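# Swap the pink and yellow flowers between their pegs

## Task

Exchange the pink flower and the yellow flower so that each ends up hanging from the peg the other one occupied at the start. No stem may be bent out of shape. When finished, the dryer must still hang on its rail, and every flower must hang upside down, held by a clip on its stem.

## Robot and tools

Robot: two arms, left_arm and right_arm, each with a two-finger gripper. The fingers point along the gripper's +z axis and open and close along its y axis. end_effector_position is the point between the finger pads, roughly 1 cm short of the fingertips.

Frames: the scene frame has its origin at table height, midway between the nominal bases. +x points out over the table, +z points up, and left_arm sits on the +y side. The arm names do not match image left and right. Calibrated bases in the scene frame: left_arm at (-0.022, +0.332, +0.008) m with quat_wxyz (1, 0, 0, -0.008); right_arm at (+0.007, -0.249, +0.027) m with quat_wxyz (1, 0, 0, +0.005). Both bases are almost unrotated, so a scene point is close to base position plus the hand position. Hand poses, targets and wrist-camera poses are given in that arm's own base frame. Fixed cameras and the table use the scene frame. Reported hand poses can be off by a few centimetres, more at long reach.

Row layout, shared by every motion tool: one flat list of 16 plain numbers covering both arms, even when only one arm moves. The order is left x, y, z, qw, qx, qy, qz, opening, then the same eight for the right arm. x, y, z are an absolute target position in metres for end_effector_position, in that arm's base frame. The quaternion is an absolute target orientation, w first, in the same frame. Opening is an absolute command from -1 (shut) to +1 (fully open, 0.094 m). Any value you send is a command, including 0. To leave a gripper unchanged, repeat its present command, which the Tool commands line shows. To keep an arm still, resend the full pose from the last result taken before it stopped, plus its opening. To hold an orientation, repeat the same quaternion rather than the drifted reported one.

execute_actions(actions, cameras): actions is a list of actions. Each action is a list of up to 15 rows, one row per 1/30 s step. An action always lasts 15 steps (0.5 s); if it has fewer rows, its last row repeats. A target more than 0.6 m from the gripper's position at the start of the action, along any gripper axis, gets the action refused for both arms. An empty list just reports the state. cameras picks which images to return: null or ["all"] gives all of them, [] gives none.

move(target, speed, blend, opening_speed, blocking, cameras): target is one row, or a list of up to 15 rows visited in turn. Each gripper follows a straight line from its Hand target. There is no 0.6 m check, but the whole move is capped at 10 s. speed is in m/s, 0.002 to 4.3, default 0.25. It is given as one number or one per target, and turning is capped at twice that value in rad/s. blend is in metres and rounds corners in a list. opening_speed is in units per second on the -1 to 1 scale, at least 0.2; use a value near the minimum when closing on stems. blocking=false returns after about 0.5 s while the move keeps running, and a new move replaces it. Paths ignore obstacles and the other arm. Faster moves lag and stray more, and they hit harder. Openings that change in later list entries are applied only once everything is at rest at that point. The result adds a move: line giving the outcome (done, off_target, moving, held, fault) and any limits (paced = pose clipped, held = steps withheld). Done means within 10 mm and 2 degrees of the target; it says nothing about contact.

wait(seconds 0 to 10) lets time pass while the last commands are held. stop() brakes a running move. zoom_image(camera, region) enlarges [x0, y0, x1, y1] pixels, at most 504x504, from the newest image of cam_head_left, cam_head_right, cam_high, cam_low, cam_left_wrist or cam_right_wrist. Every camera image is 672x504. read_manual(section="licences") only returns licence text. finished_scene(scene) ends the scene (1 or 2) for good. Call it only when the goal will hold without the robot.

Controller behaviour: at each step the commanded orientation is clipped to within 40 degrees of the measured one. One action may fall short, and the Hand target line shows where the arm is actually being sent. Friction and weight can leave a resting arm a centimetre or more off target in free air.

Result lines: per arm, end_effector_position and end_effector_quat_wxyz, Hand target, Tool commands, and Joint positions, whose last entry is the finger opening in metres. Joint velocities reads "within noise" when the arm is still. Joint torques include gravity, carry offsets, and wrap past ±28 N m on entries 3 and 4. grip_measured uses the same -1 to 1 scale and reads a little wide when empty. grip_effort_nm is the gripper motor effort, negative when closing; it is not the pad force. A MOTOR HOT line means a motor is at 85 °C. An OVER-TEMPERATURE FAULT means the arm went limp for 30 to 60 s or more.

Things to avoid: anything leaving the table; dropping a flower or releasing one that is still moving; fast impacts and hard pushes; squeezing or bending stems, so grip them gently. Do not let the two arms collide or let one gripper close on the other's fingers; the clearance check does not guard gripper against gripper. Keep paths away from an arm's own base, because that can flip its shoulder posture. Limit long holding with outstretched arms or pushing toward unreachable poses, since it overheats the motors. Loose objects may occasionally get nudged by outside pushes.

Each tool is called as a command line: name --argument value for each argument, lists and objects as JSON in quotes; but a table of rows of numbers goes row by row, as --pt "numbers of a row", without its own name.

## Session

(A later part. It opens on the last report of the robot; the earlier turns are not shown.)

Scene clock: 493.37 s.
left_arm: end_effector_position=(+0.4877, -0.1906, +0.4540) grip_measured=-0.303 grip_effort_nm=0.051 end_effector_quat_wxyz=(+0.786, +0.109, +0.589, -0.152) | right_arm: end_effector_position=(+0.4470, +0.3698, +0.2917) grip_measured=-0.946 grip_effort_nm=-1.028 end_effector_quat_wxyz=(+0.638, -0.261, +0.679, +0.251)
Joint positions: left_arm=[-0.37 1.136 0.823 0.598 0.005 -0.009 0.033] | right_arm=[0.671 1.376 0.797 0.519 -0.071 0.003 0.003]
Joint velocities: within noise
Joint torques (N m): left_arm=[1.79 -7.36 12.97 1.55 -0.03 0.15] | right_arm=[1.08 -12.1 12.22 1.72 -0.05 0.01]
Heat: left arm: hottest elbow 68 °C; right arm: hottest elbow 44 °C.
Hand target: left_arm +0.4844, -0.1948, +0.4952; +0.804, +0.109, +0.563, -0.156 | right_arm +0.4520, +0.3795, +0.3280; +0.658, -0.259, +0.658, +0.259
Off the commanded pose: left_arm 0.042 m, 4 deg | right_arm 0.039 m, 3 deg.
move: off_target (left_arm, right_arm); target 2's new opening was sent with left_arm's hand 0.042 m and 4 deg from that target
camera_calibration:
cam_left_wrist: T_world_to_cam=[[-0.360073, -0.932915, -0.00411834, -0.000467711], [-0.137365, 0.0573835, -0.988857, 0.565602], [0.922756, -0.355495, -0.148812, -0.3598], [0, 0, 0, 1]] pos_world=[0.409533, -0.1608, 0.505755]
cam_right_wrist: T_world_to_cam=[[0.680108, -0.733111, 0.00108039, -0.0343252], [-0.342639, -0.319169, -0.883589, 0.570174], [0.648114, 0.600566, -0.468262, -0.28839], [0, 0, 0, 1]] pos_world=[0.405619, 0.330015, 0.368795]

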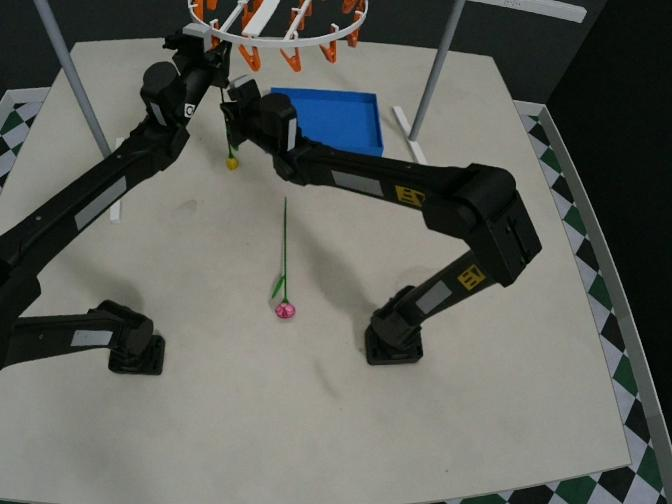

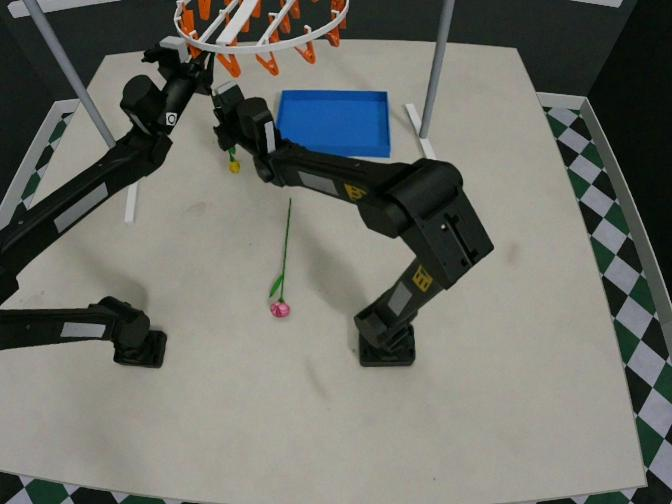

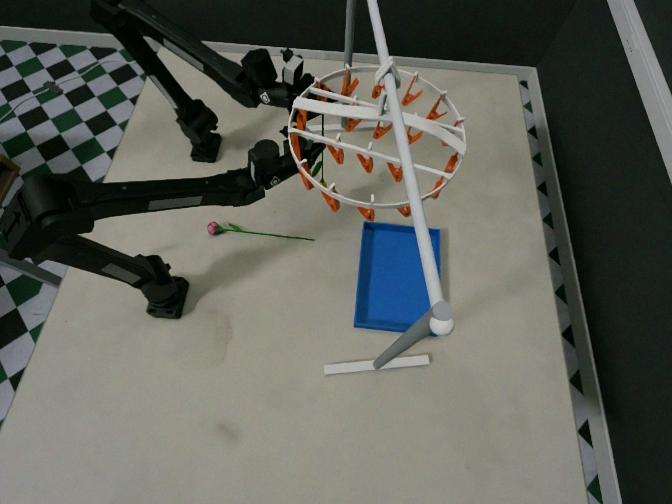

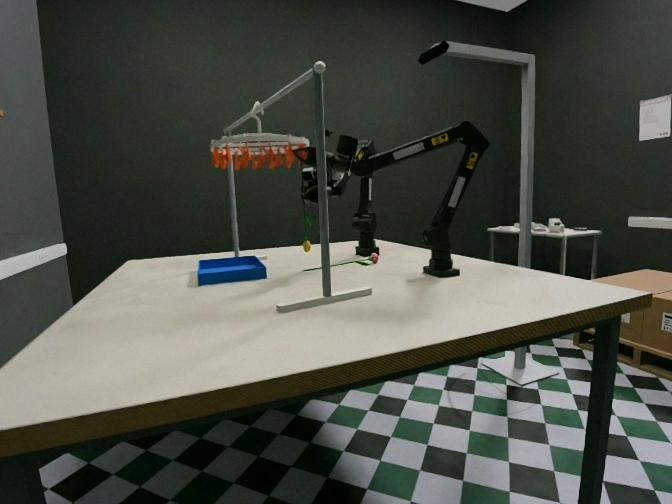

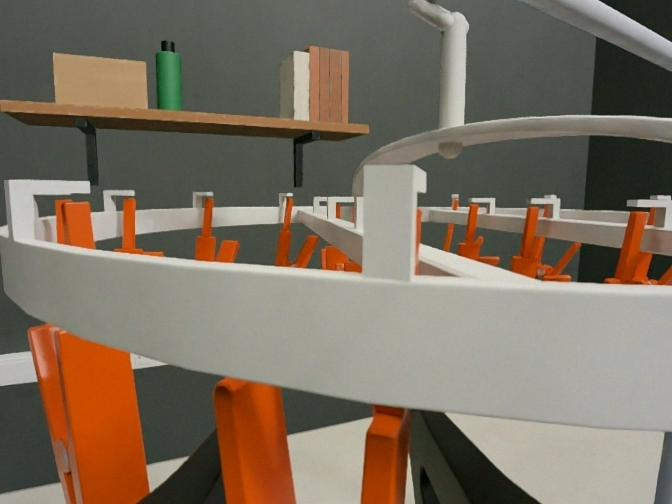

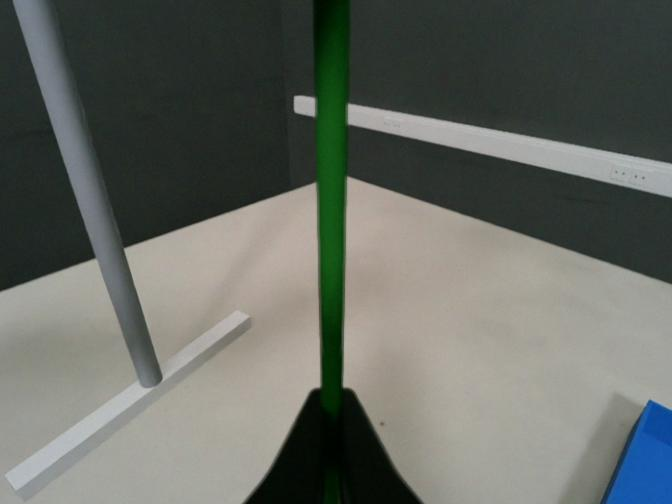

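move --pt "0.487 -0.196 0.496 0.804 0.1095 0.563 -0.156 -0.1 0.454 0.381 0.328 0.658 -0.259 0.658 0.259 -0.97" --pt "0.42 -0.168 0.480 0.804 0.1095 0.563 -0.156 -0.1 0.454 0.381 0.328 0.658 -0.259 0.658 0.259 -0.97" --pt "0.36 -0.14 0.43 0.804 0.1095 0.563 -0.156 -0.1 0.454 0.381 0.328 0.658 -0.259 0.658 0.259 -0.97" --speed 0.1 --cameras '["cam_low","cam_head_right","cam_left_wrist"]'

zoom_image --camera "cam_left_wrist" --region '[250, 220, 450, 400]'

Scene clock: 498.23 s.
left_arm: end_effector_position=(+0.3622, -0.1446, +0.4242) grip_measured=-0.102 grip_effort_nm=0.056 end_effector_quat_wxyz=(+0.799, +0.112, +0.570, -0.158) | right_arm: end_effector_position=(+0.4469, +0.3697, +0.2991) grip_measured=-0.946 grip_effort_nm=-1.028 end_effector_quat_wxyz=(+0.643, -0.260, +0.675, +0.252)
Joint positions: left_arm=[-0.37 0.734 0.495 0.571 0.019 -0.008 0.042] | right_arm=[0.671 1.368 0.803 0.519 -0.071 0.003 0.003]
Joint velocities: within noise
Joint torques (N m): left_arm=[3.31 -2.49 8.77 2.14 0.12 0.06] | right_arm=[1.2 -10.93 12.01 1.78 -0.02 0.02]
Heat: left arm: hottest elbow 68 °C; right arm: hottest elbow 45 °C.
Hand target: left_arm +0.3600, -0.1401, +0.4300; +0.804, +0.110, +0.563, -0.156 | right_arm +0.4525, +0.3798, +0.3281; +0.658, -0.259, +0.658, +0.259
Off the commanded pose: left_arm 0.008 m, 1 deg | right_arm 0.032 m, 3 deg.
move: off_target (right_arm)
camera_calibration:
cam_left_wrist: T_world_to_cam=[[-0.37213, -0.928125, -0.0101732, 0.00484913], [-0.0915872, 0.0476241, -0.994658, 0.50067], [0.923651, -0.36921, -0.102727, -0.253882], [0, 0, 0, 1]] pos_world=[0.282158, -0.113079, 0.471964]
Images, in order (width x height): cam_head_right 672x504, cam_low 672x504, cam_left_wrist 672x504.

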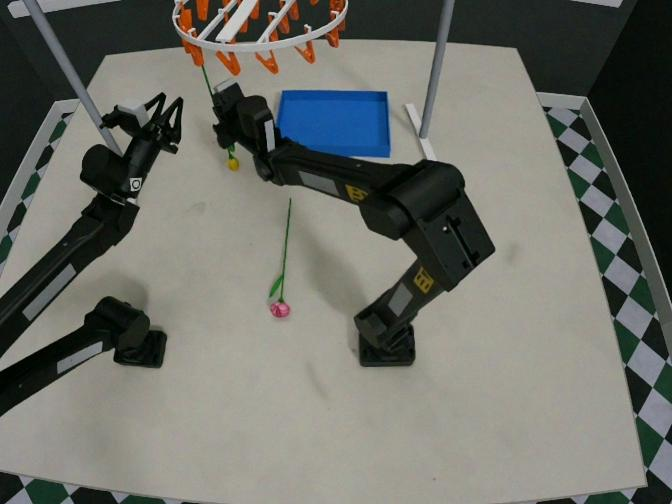

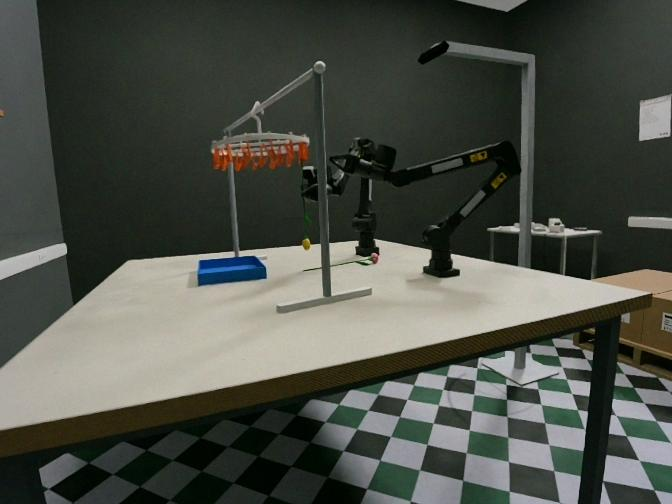

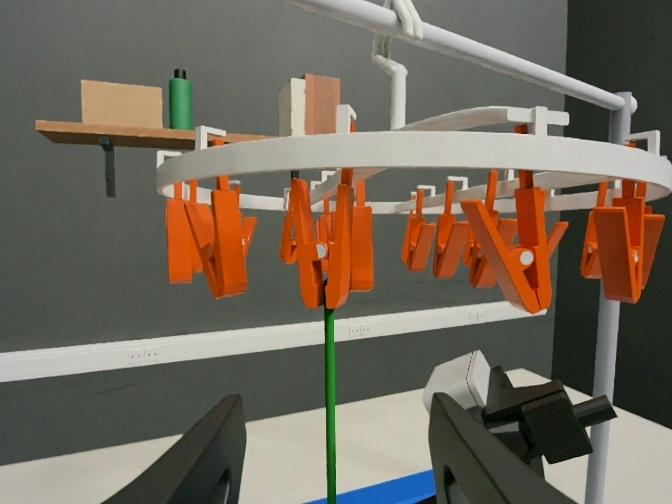

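Scaled by 2.520 from the camera's 672x504 image, which has a finer 960x720 frame.

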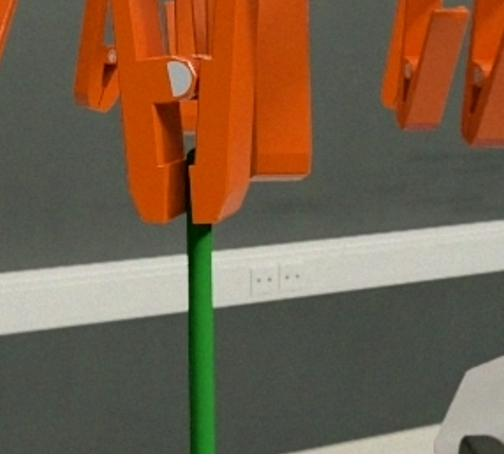

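move --pt "0.30 -0.12 0.35 0.804 0.1095 0.563 -0.156 -0.1 0.448 0.371 0.310 0.658 -0.259 0.658 0.259 -0.97" --pt "0.30 -0.12 0.35 0.804 0.1095 0.563 -0.156 -0.1 0.448 0.371 0.310 0.658 -0.259 0.658 0.259 -0.4" --pt "0.30 -0.12 0.35 0.804 0.1095 0.563 -0.156 -0.1 0.375 0.303 0.315 0.658 -0.259 0.658 0.259 -0.4" --pt "0.30 -0.12 0.35 0.804 0.1095 0.563 -0.156 -0.1 0.317 0.247 0.31 0.658 -0.259 0.658 0.259 -0.4" --speed '[0.1,0.1,0.06,0.1]' --opening_speed 0.5

wait --seconds 0.5 --cameras '["cam_high","cam_head_left"]'

Scene clock: 508.30 s.
left_arm: end_effector_position=(+0.3035, -0.1204, +0.3420) grip_measured=-0.102 grip_effort_nm=0.056 end_effector_quat_wxyz=(+0.796, +0.110, +0.575, -0.156) | right_arm: end_effector_position=(+0.3167, +0.2517, +0.3165) grip_measured=-0.401 grip_effort_nm=0.076 end_effector_quat_wxyz=(+0.661, -0.260, +0.653, +0.264)
Joint positions: left_arm=[-0.37 0.527 0.221 0.626 0.012 -0.008 0.042] | right_arm=[0.61 0.783 0.429 0.368 -0.149 0.003 0.028]
Joint velocities: within noise
Joint torques (N m): left_arm=[2.26 -0.21 8.69 2.65 -0.07 0.11] | right_arm=[-0.26 -2.02 8.02 1.63 -0.09 0.01]
Heat: left arm: hottest elbow 66 °C; right arm: hottest elbow 47 °C.
Hand target: left_arm +0.3000, -0.1199, +0.3500; +0.804, +0.109, +0.563, -0.156 | right_arm +0.3170, +0.2471, +0.3101; +0.658, -0.259, +0.658, +0.259
Off the commanded pose: left_arm 0.009 m, 2 deg | right_arm 0.008 m, 1 deg.
move: done
camera_calibration:
cam_left_wrist: T_world_to_cam=[[-0.365457, -0.930797, -0.0076428, 0.00140224], [-0.103368, 0.0487423, -0.993448, 0.415733], [0.925071, -0.362273, -0.114028, -0.194975], [0, 0, 0, 1]] pos_world=[0.223852, -0.0895928, 0.390787]
cam_right_wrist: T_world_to_cam=[[0.691778, -0.722069, 0.00765214, -0.0408824], [-0.28619, -0.283883, -0.915153, 0.492935], [0.662977, 0.630893, -0.403033, -0.154257], [0, 0, 0, 1]] pos_world=[0.271624, 0.207735, 0.389254]

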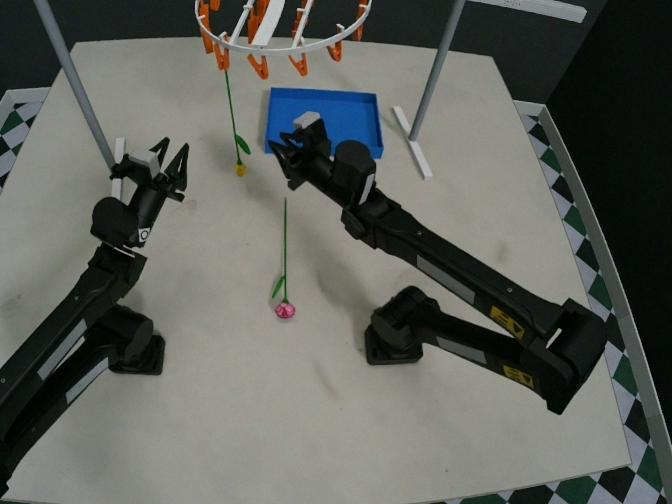

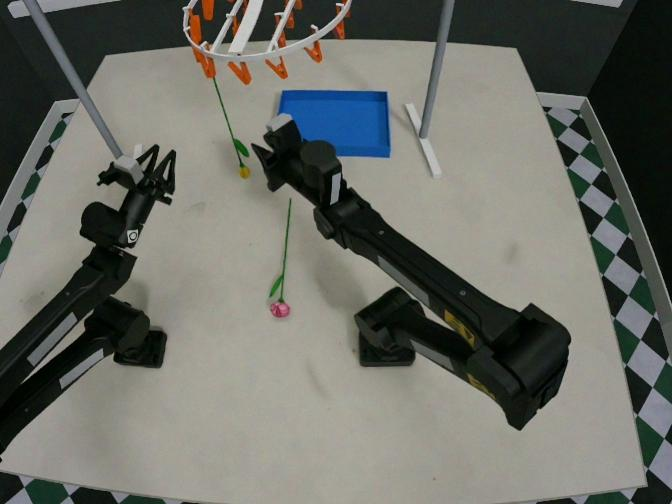

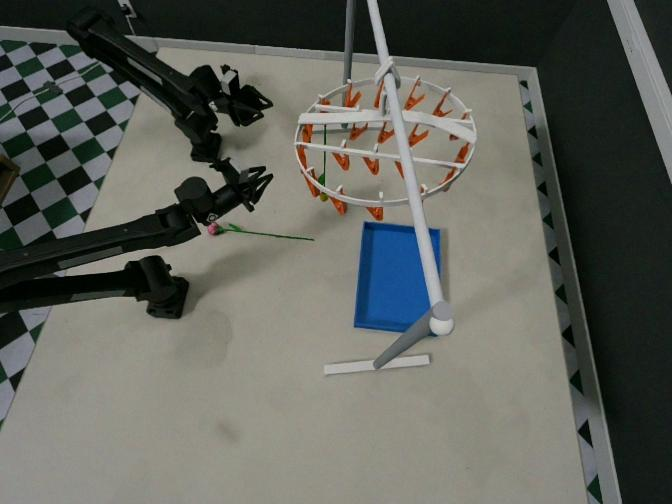

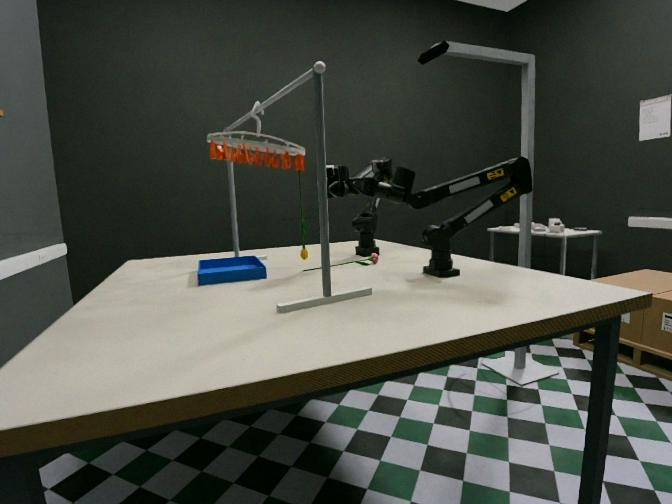

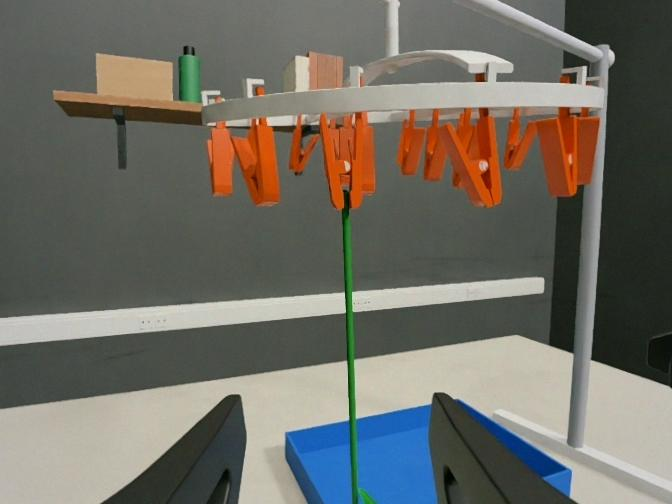

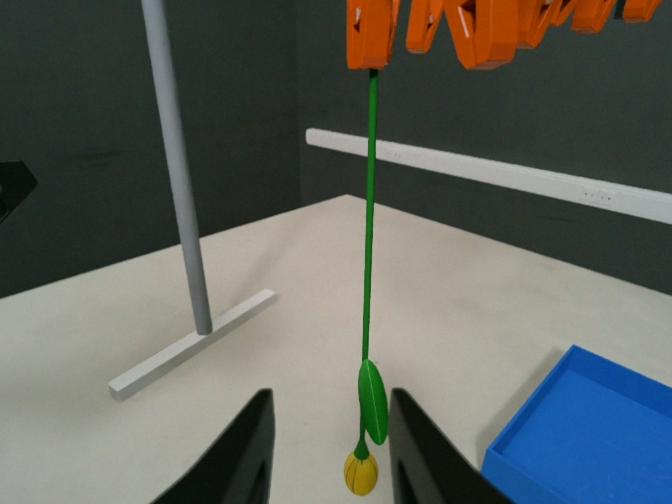

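Scene clock: 508.80 s.
left_arm: end_effector_position=(+0.3035, -0.1204, +0.3420) grip_measured=-0.102 grip_effort_nm=0.051 end_effector_quat_wxyz=(+0.796, +0.110, +0.575, -0.156) | right_arm: end_effector_position=(+0.3167, +0.2517, +0.3165) grip_measured=-0.401 grip_effort_nm=0.076 end_effector_quat_wxyz=(+0.661, -0.260, +0.653, +0.264)
Joint positions: left_arm=[-0.37 0.527 0.221 0.626 0.012 -0.008 0.042] | right_arm=[0.61 0.783 0.429 0.368 -0.149 0.003 0.028]
Joint velocities: within noise
Joint torques (N m): left_arm=[2.26 -0.26 8.69 2.63 -0.07 0.11] | right_arm=[-0.26 -1.73 8.03 1.68 -0.1 -0.01]
Heat: left arm: hottest elbow 66 °C; right arm: hottest elbow 46 °C.
Hand target: left_arm +0.3000, -0.1199, +0.3500; +0.804, +0.109, +0.563, -0.156 | right_arm +0.3170, +0.2471, +0.3101; +0.658, -0.259, +0.658, +0.259
Tool commands: left_gripper/opening=-0.1 right_gripper/opening=-0.4
Off the commanded pose: left_arm 0.009 m, 2 deg | right_arm 0.008 m, 1 deg.
wait: 0.50 s; at rest by 0.17 s
Images, in order (width x height): cam_head_left 672x504, cam_high 672x504.

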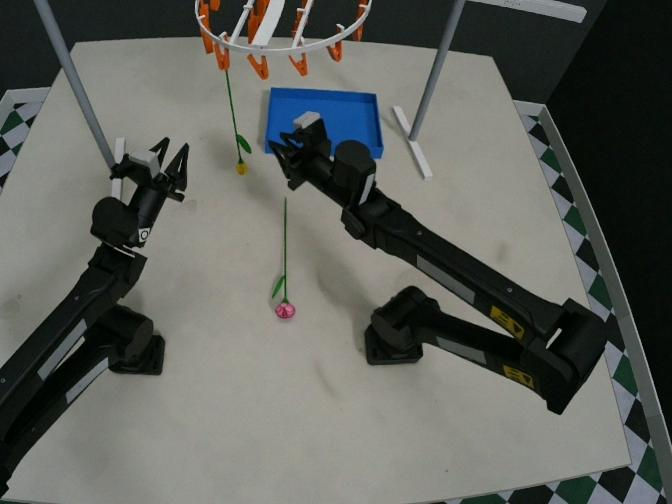

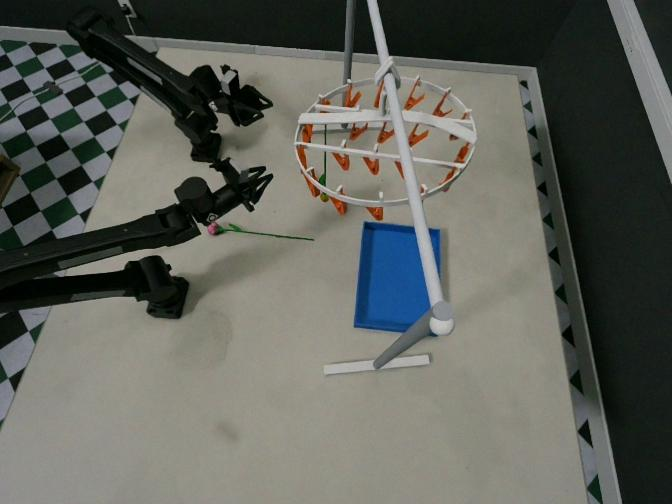

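move --pt "0.24 -0.14 0.28 0.4 0.05 0.9 -0.1 -0.1 0.25 0.13 0.34 0.757 -0.22 0.53 0.314 -0.1" --pt "0.30 -0.30 0.10 0 0.0236 0.9997 0 -0.1 0.28 0.02 0.36 0.757 -0.22 0.53 0.314 -0.1" --speed 0.15

Scene clock: 518.43 s.
left_arm: end_effector_position=(+0.2897, -0.2826, +0.0869) grip_measured=-0.102 grip_effort_nm=0.051 end_effector_quat_wxyz=(-0.010, +0.023, +1.000, +0.011) | right_arm: end_effector_position=(+0.2740, +0.0257, +0.3416) grip_measured=-0.101 grip_effort_nm=0.076 end_effector_quat_wxyz=(+0.749, -0.209, +0.540, +0.322)
Joint positions: left_arm=[-0.773 1.531 1.043 -1.113 -0.003 -0.727 0.042] | right_arm=[-0.505 0.89 0.212 1.562 -1.131 0.872 0.042]
Joint velocities: within noise
Joint torques (N m): left_arm=[1.73 -9.23 10.48 -0.05 0.1 -0.05] | right_arm=[-0.21 1.38 10.13 1.32 0.38 0.16]
Heat: left arm: hottest elbow 67 °C; right arm: hottest elbow 46 °C.
Hand target: left_arm +0.2994, -0.2995, +0.1002; +0.000, +0.024, +1.000, +0.000 | right_arm +0.2793, +0.0203, +0.3594; +0.757, -0.220, +0.530, +0.313
Off the commanded pose: left_arm 0.024 m, 2 deg | right_arm 0.020 m, 2 deg.
move: off_target (left_arm, right_arm)
camera_calibration:
cam_left_wrist: T_world_to_cam=[[-0.0598528, -0.99785, -0.0267115, -0.262442], [-0.897219, 0.0420497, 0.439579, 0.272297], [-0.437511, 0.0502761, -0.897807, 0.309436], [0, 0, 0, 1]] pos_world=[0.363984, -0.288885, 0.151107]
cam_right_wrist: T_world_to_cam=[[0.710423, -0.703332, -0.0249729, -0.169148], [-0.0829715, -0.0484659, -0.995373, 0.405194], [0.698867, 0.709208, -0.0927878, -0.0911707], [0, 0, 0, 1]] pos_world=[0.217502, -0.0346698, 0.390635]

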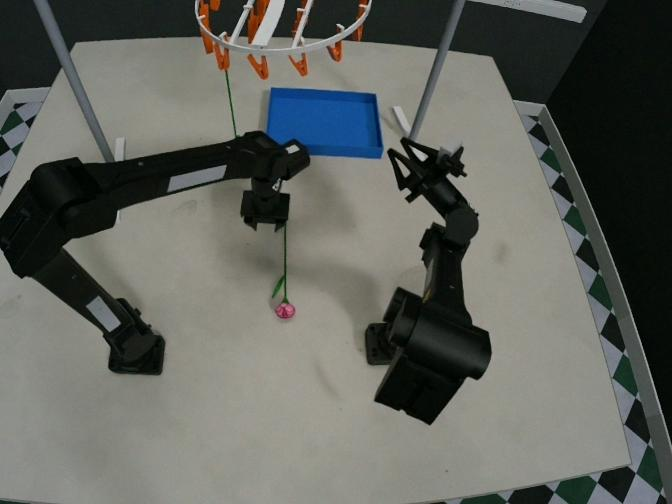

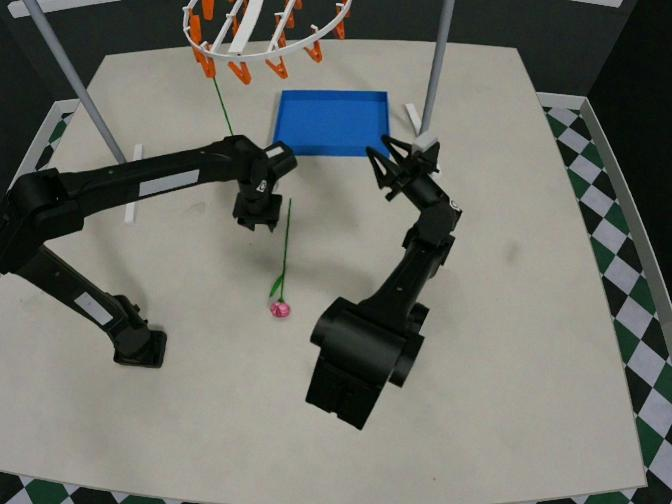

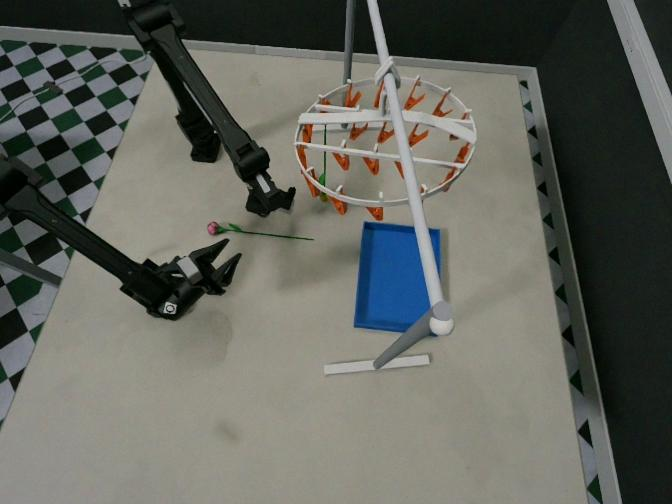

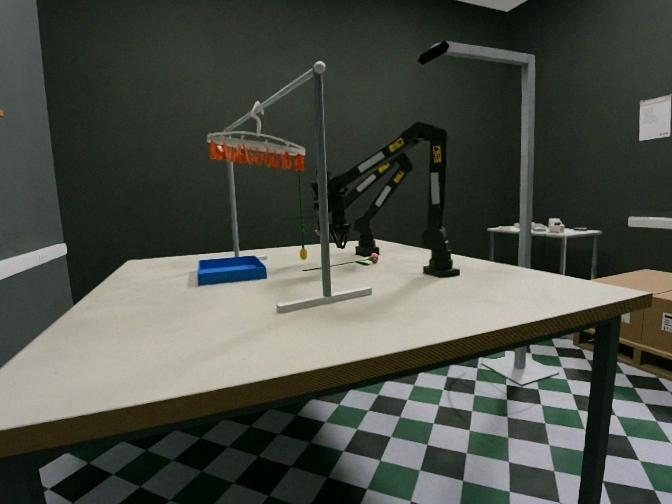

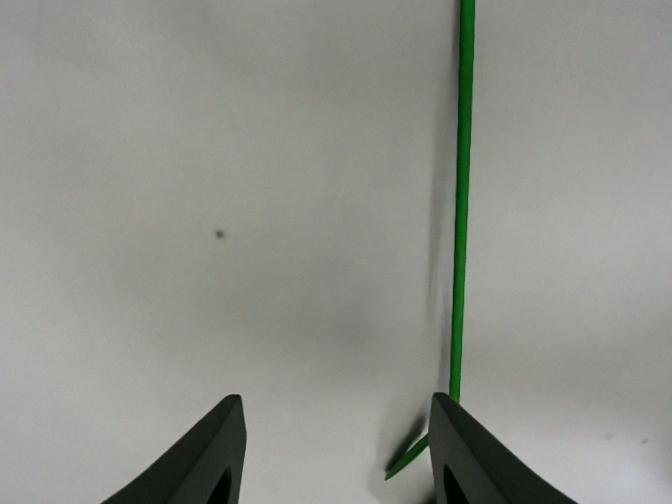

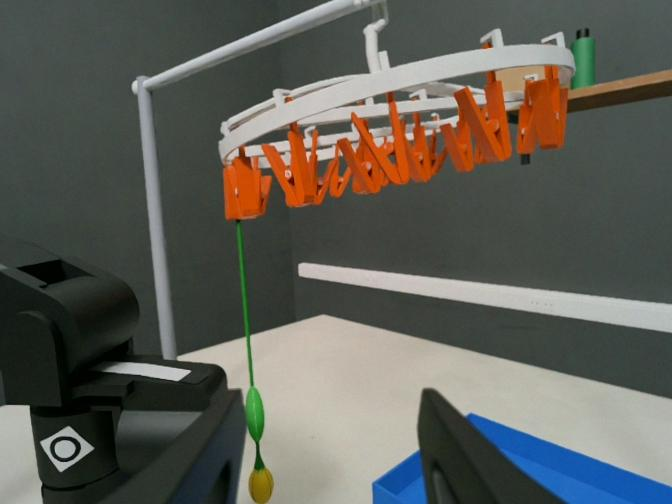

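move --pt "0.322 -0.322 0.05 0 0.0236 0.9997 0 -0.1 0.28 0.02 0.36 0.757 -0.22 0.53 0.314 -0.1" --speed 0.15 --cameras '["cam_left_wrist","cam_high"]'

Scene clock: 522.00 s.
left_arm: end_effector_position=(+0.3080, -0.3006, +0.0397) grip_measured=-0.102 grip_effort_nm=0.051 end_effector_quat_wxyz=(-0.018, +0.023, +0.999, +0.018) | right_arm: end_effector_position=(+0.2739, +0.0257, +0.3416) grip_measured=-0.101 grip_effort_nm=0.066 end_effector_quat_wxyz=(+0.749, -0.209, +0.540, +0.323)
Joint positions: left_arm=[-0.773 1.671 1.072 -1.022 -0.002 -0.728 0.042] | right_arm=[-0.506 0.892 0.212 1.566 -1.132 0.875 0.042]
Joint velocities: within noise
Joint torques (N m): left_arm=[1.73 -10.7 9.7 0.81 0.1 -0.05] | right_arm=[-0.26 1.44 10.09 1.39 0.39 0.18]
Heat: left arm: hottest elbow 68 °C; right arm: hottest elbow 47 °C.
Hand target: left_arm +0.3212, -0.3213, +0.0507; +0.000, +0.024, +1.000, +0.000 | right_arm +0.2792, +0.0203, +0.3595; +0.757, -0.220, +0.530, +0.314
Off the commanded pose: left_arm 0.028 m, 3 deg | right_arm 0.020 m, 2 deg.
move: off_target (left_arm, right_arm)
camera_calibration:
cam_left_wrist: T_world_to_cam=[[-0.0595229, -0.997439, -0.0396604, -0.280034], [-0.890668, 0.0351273, 0.453295, 0.305663], [-0.450741, 0.0623057, -0.890478, 0.283393], [0, 0, 0, 1]] pos_world=[0.383313, -0.307711, 0.102693]
Images, in order (width x height): cam_high 672x504, cam_left_wrist 672x504.

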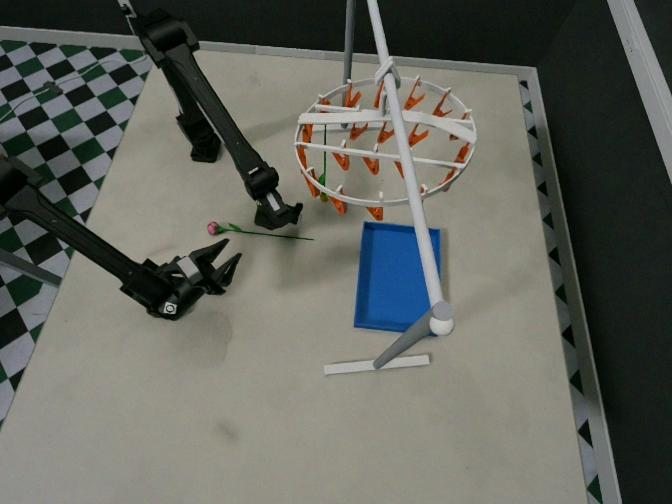

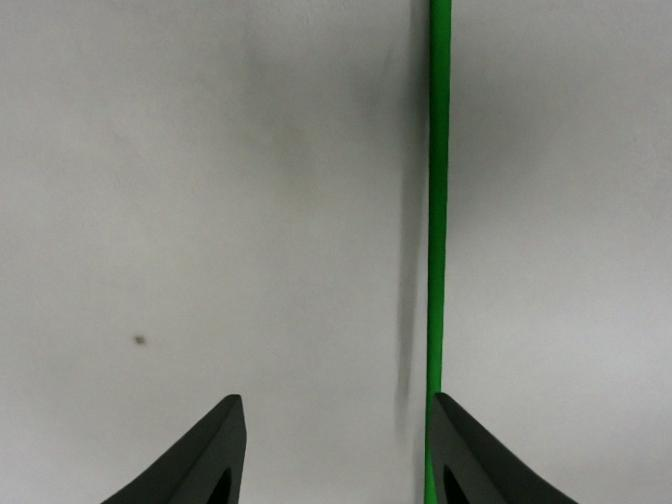

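move --pt "0.320 -0.342 0.05 0 0.0236 0.9997 0 -0.1 0.28 0.02 0.36 0.757 -0.22 0.53 0.314 -0.1" --speed 0.15 --cameras '["cam_left_wrist"]'

Scene clock: 524.50 s.
left_arm: end_effector_position=(+0.3074, -0.3228, +0.0412) grip_measured=-0.102 grip_effort_nm=0.051 end_effector_quat_wxyz=(-0.012, +0.025, +1.000, +0.013) | right_arm: end_effector_position=(+0.2739, +0.0257, +0.3416) grip_measured=-0.101 grip_effort_nm=0.071 end_effector_quat_wxyz=(+0.749, -0.209, +0.540, +0.323)
Joint positions: left_arm=[-0.809 1.695 1.11 -1.022 -0.001 -0.76 0.042] | right_arm=[-0.506 0.892 0.212 1.567 -1.132 0.875 0.042]
Joint velocities: within noise
Joint torques (N m): left_arm=[1.96 -10.7 9.95 0.44 0.06 -0.05] | right_arm=[-0.03 1.26 10.11 1.36 0.41 0.18]
Heat: left arm: hottest elbow 68 °C; right arm: hottest elbow 47 °C.
Hand target: left_arm +0.3193, -0.3415, +0.0506; +0.000, +0.024, +1.000, -0.001 | right_arm +0.2792, +0.0202, +0.3595; +0.757, -0.220, +0.530, +0.314
Off the commanded pose: left_arm 0.025 m, 2 deg | right_arm 0.020 m, 2 deg.
move: off_target (left_arm, right_arm)
camera_calibration:
cam_left_wrist: T_world_to_cam=[[-0.0633641, -0.997519, -0.0306688, -0.301347], [-0.894935, 0.0431939, 0.444101, 0.309416], [-0.441674, 0.0555866, -0.895452, 0.281151], [0, 0, 0, 1]] pos_world=[0.38199, -0.329593, 0.105103]
Images, in order (width x height): cam_left_wrist 672x504.

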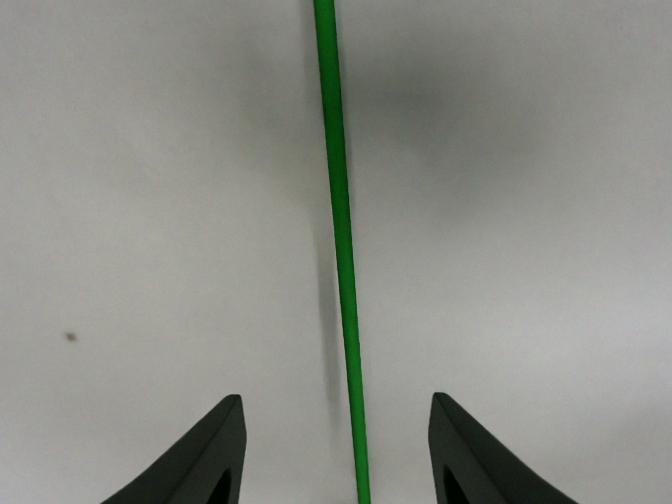

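move --pt "0.316 -0.335 0.008 0 0.0236 0.9997 0 -0.1 0.28 0.02 0.36 0.757 -0.22 0.53 0.314 -0.1" --speed 0.08 --cameras '["cam_left_wrist"]'

Scene clock: 527.50 s.
left_arm: end_effector_position=(+0.3160, -0.3319, +0.0135) grip_measured=-0.102 grip_effort_nm=0.051 end_effector_quat_wxyz=(+0.000, +0.024, +1.000, +0.001) | right_arm: end_effector_position=(+0.2739, +0.0257, +0.3416) grip_measured=-0.101 grip_effort_nm=0.071 end_effector_quat_wxyz=(+0.749, -0.209, +0.540, +0.323)
Joint positions: left_arm=[-0.809 1.747 1.094 -0.919 -0.001 -0.761 0.042] | right_arm=[-0.506 0.892 0.212 1.567 -1.132 0.875 0.042]
Joint velocities: within noise
Joint torques (N m): left_arm=[2.26 -11.22 6.27 1.01 0.04 0] | right_arm=[-0.26 1.32 10.11 1.32 0.4 0.17]
Heat: left arm: hottest elbow 68 °C; right arm: hottest elbow 47 °C.
Hand target: left_arm +0.3159, -0.3350, +0.0082; +0.000, +0.024, +1.000, +0.000 | right_arm +0.2792, +0.0203, +0.3595; +0.757, -0.220, +0.530, +0.314
Off the commanded pose: left_arm 0.006 m, 0 deg | right_arm 0.020 m, 2 deg.
move: off_target (right_arm)
camera_calibration:
cam_left_wrist: T_world_to_cam=[[-0.0617452, -0.99807, -0.0066261, -0.311746], [-0.90557, 0.0532288, 0.420845, 0.336857], [-0.41968, 0.0319855, -0.907109, 0.24601], [0, 0, 0, 1]] pos_world=[0.389044, -0.336944, 0.0793271]
Images, in order (width x height): cam_left_wrist 672x504.

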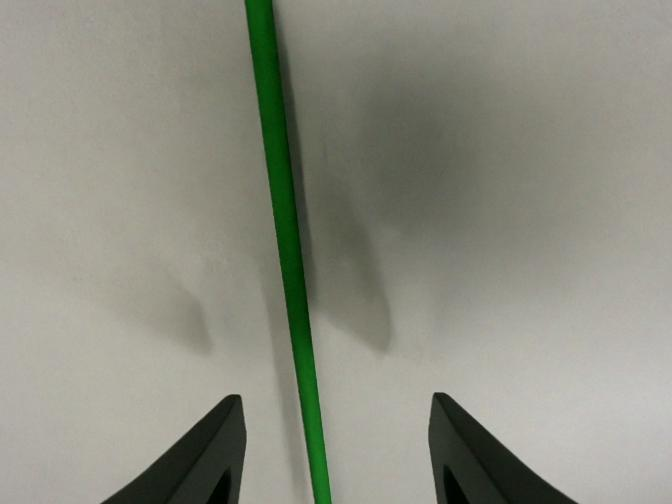

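move --pt "0.316 -0.327 0.004 0 -0.029 0.9996 0 -0.1 0.28 0.02 0.36 0.757 -0.22 0.53 0.314 -0.1" --speed 0.08 --cameras '["cam_left_wrist"]'

Scene clock: 531.57 s.
left_arm: end_effector_position=(+0.3124, -0.3281, +0.0078) grip_measured=-0.102 grip_effort_nm=0.051 end_effector_quat_wxyz=(-0.001, -0.020, +1.000, +0.002) | right_arm: end_effector_position=(+0.2739, +0.0256, +0.3416) grip_measured=-0.101 grip_effort_nm=0.061 end_effector_quat_wxyz=(+0.749, -0.209, +0.540, +0.323)
Joint positions: left_arm=[-0.809 1.747 1.075 -0.903 -0.001 -0.849 0.042] | right_arm=[-0.506 0.892 0.212 1.567 -1.132 0.875 0.042]
Joint velocities: within noise
Joint torques (N m): left_arm=[3.08 -11.52 6.02 0.95 0.03 -0.06] | right_arm=[-0.15 1.38 10.11 1.39 0.39 0.17]
Heat: left arm: hottest elbow 66 °C; right arm: hottest elbow 48 °C.
Hand target: left_arm +0.3160, -0.3271, +0.0042; +0.000, -0.029, +1.000, +0.000 | right_arm +0.2792, +0.0202, +0.3596; +0.757, -0.220, +0.530, +0.313
Off the commanded pose: left_arm 0.005 m, 1 deg | right_arm 0.020 m, 2 deg.
move: off_target (right_arm)
camera_calibration:
cam_left_wrist: T_world_to_cam=[[0.0259433, -0.999625, -0.00878863, -0.336088], [-0.90594, -0.0272267, 0.42253, 0.309525], [-0.422611, -0.00299984, -0.906306, 0.228579], [0, 0, 0, 1]] pos_world=[0.385731, -0.326849, 0.0734251]
Images, in order (width x height): cam_left_wrist 672x504.

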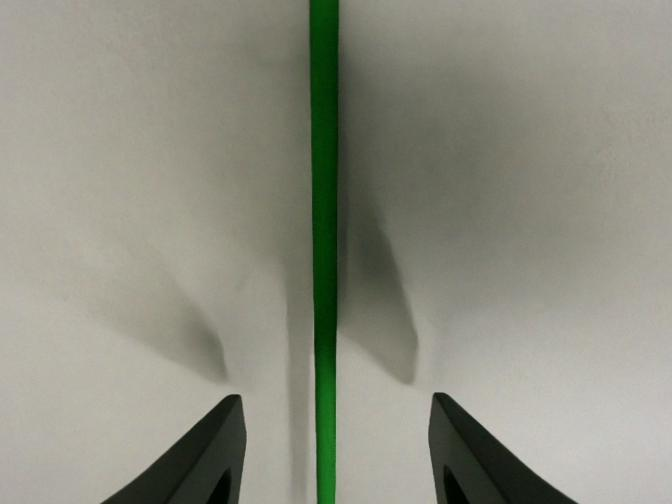

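Aligned well. Lower and grip, lift.

move --pt "0.318 -0.324 -0.002 0 -0.029 0.9996 0 -0.1 0.28 0.02 0.36 0.757 -0.22 0.53 0.314 -0.1" --pt "0.318 -0.324 -0.002 0 -0.029 0.9996 0 -0.97 0.28 0.02 0.36 0.757 -0.22 0.53 0.314 -0.1" --speed 0.05 --opening_speed 0.5 --cameras '["cam_left_wrist"]'

Scene clock: 537.80 s.
left_arm: end_effector_position=(+0.3137, -0.3269, +0.0051) grip_measured=-0.960 grip_effort_nm=-1.023 end_effector_quat_wxyz=(+0.002, -0.022, +1.000, -0.001) | right_arm: end_effector_position=(+0.2739, +0.0256, +0.3416) grip_measured=-0.101 grip_effort_nm=0.076 end_effector_quat_wxyz=(+0.749, -0.209, +0.540, +0.323)
Joint positions: left_arm=[-0.805 1.748 1.067 -0.887 -0.001 -0.85 0.002] | right_arm=[-0.506 0.892 0.212 1.567 -1.132 0.875 0.042]
Joint velocities: within noise
Joint torques (N m): left_arm=[3.43 -10.93 6 0.95 0.03 0.05] | right_arm=[-0.03 1.2 10.11 1.32 0.39 0.17]
Heat: left arm: hottest elbow 65 °C; right arm: hottest elbow 48 °C.
Hand target: left_arm +0.3178, -0.3238, -0.0020; +0.000, -0.029, +1.000, +0.000 | right_arm +0.2792, +0.0202, +0.3596; +0.757, -0.220, +0.530, +0.313
Off the commanded pose: left_arm 0.009 m, 1 deg | right_arm 0.020 m, 2 deg.
move: off_target (right_arm)
camera_calibration:
cam_left_wrist: T_world_to_cam=[[0.0312737, -0.999505, -0.00346993, -0.336623], [-0.907883, -0.0298586, 0.418158, 0.311607], [-0.418055, -0.00992705, -0.908368, 0.222927], [0, 0, 0, 1]] pos_world=[0.386626, -0.324939, 0.0710301]
Images, in order (width x height): cam_left_wrist 672x504.

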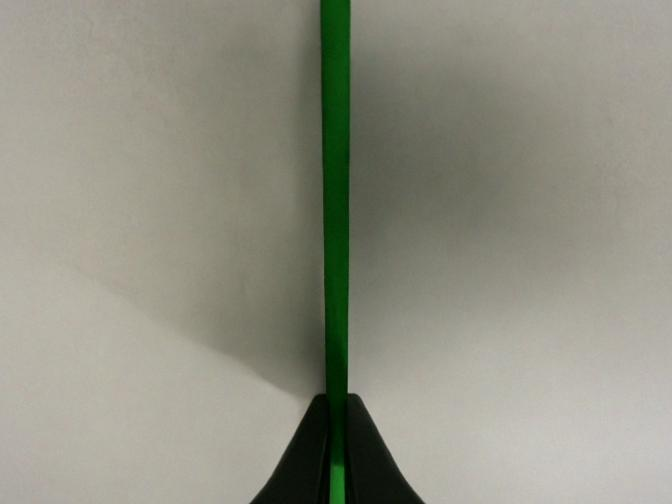

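move --pt "0.30 -0.309 0.12 0 0.0236 0.9997 0 -0.97 0.28 0.02 0.36 0.757 -0.22 0.53 0.314 -0.1" --pt "0.285 -0.305 0.20 0 0.0236 0.9997 0 -0.97 0.28 0.02 0.36 0.757 -0.22 0.53 0.314 -0.1" --pt "0.21 -0.28 0.21 0 0.0236 0.9997 0 -0.97 0.352 0.065 0.395 0.757 -0.22 0.53 0.314 -0.1" --speed 0.15

zoom_image --camera "cam_high" --region '[280, 60, 480, 230]'

Scene clock: 543.27 s.
left_arm: end_effector_position=(+0.2156, -0.2809, +0.2051) grip_measured=-0.962 grip_effort_nm=-1.062 end_effector_quat_wxyz=(-0.001, +0.023, +1.000, +0.002) | right_arm: end_effector_position=(+0.3472, +0.0622, +0.3672) grip_measured=-0.101 grip_effort_nm=0.076 end_effector_quat_wxyz=(+0.743, -0.201, +0.550, +0.325)
Joint positions: left_arm=[-0.915 1.279 1.117 -1.412 -0.001 -0.869 0.002] | right_arm=[-0.215 0.909 0.372 1.073 -0.906 0.5 0.042]
Joint velocities: within noise
Joint torques (N m): left_arm=[1.73 -8.64 7.68 -0.03 0.03 -0.06] | right_arm=[1.38 -2.26 11.64 1.05 0.36 -0.11]
Heat: left arm: hottest elbow 64 °C; right arm: hottest elbow 49 °C.
Hand target: left_arm +0.2101, -0.2800, +0.2100; +0.000, +0.024, +1.000, +0.000 | right_arm +0.3503, +0.0648, +0.3946; +0.757, -0.220, +0.529, +0.314
Off the commanded pose: left_arm 0.008 m, 0 deg | right_arm 0.028 m, 4 deg.
move: off_target (right_arm)
camera_calibration:
cam_left_wrist: T_world_to_cam=[[-0.0602457, -0.998147, -0.00853275, -0.265712], [-0.905031, 0.0510156, 0.422276, 0.161593], [-0.421058, 0.0331627, -0.906427, 0.376455], [0, 0, 0, 1]] pos_world=[0.288748, -0.285948, 0.270725]
cam_right_wrist: T_world_to_cam=[[0.706119, -0.706377, -0.0492718, -0.184196], [-0.110732, -0.0414282, -0.992986, 0.446842], [0.699382, 0.706622, -0.107472, -0.160373], [0, 0, 0, 1]] pos_world=[0.291706, 0.00172274, 0.417397]

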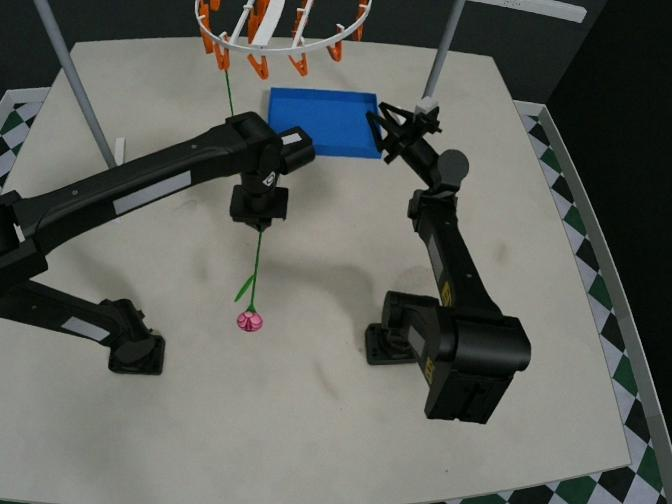

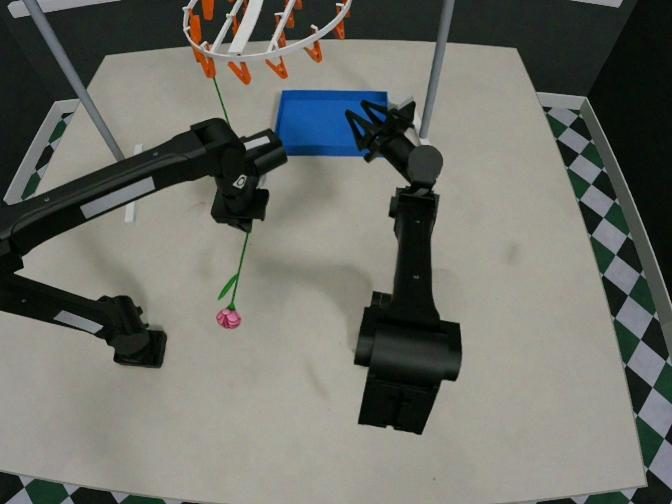

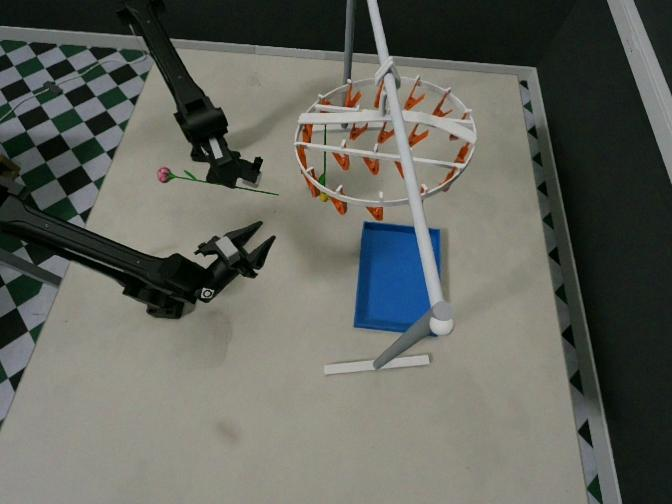

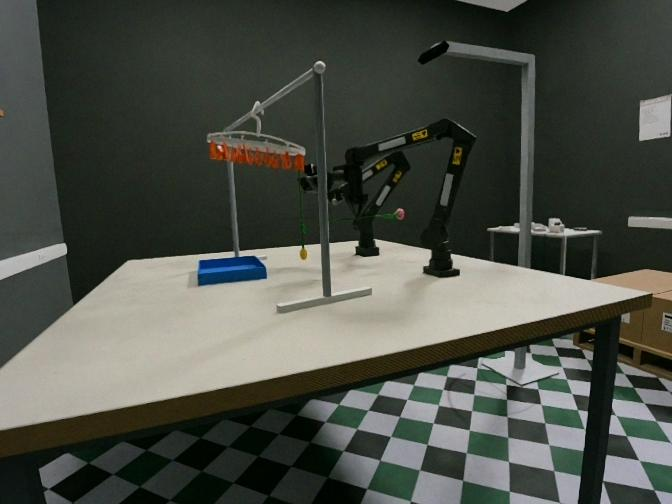

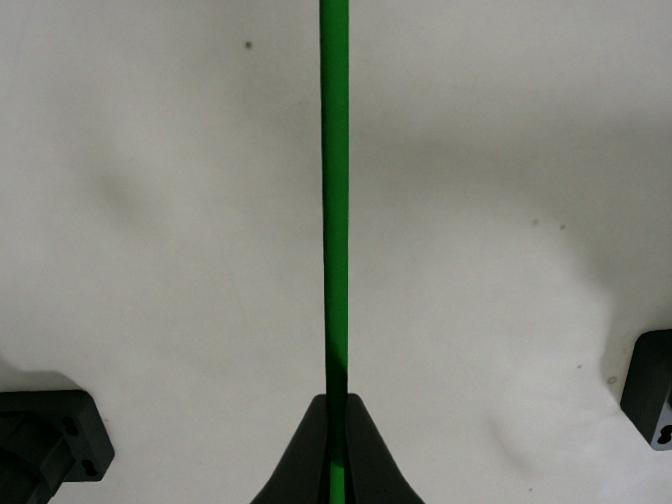

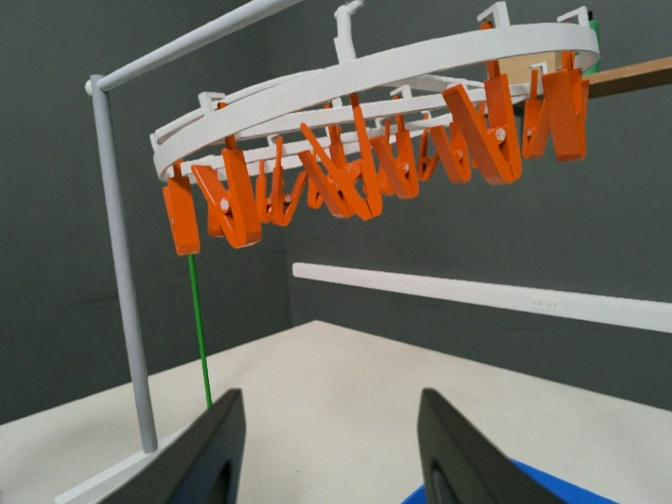

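Scaled by 2.520 from the camera's 672x504 image, which has a finer 960x720 frame.

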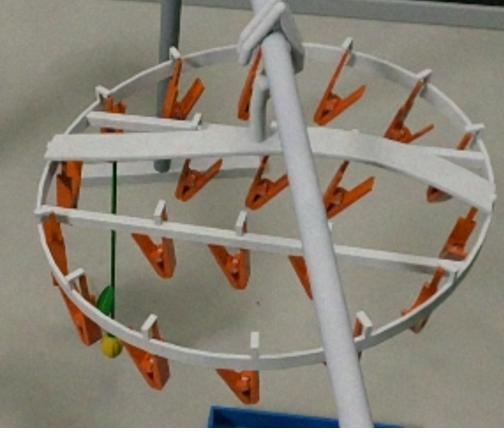

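zoom_image --camera "cam_right_wrist" --region '[140, 60, 400, 270]'

zoom_image --camera "cam_head_left" --region '[185, 0, 335, 90]'

Scaled by 1.938 from the camera's 672x504 image, which has a finer 960x720 frame.

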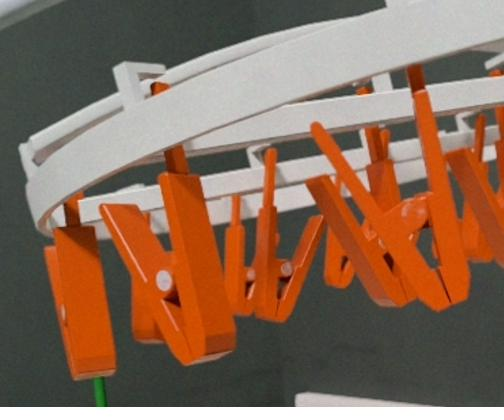

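Scaled by 3.360 from the camera's 672x504 image, which has a finer 960x720 frame.

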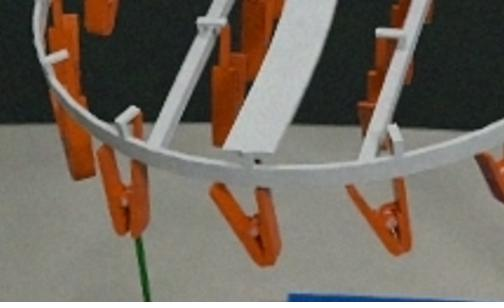

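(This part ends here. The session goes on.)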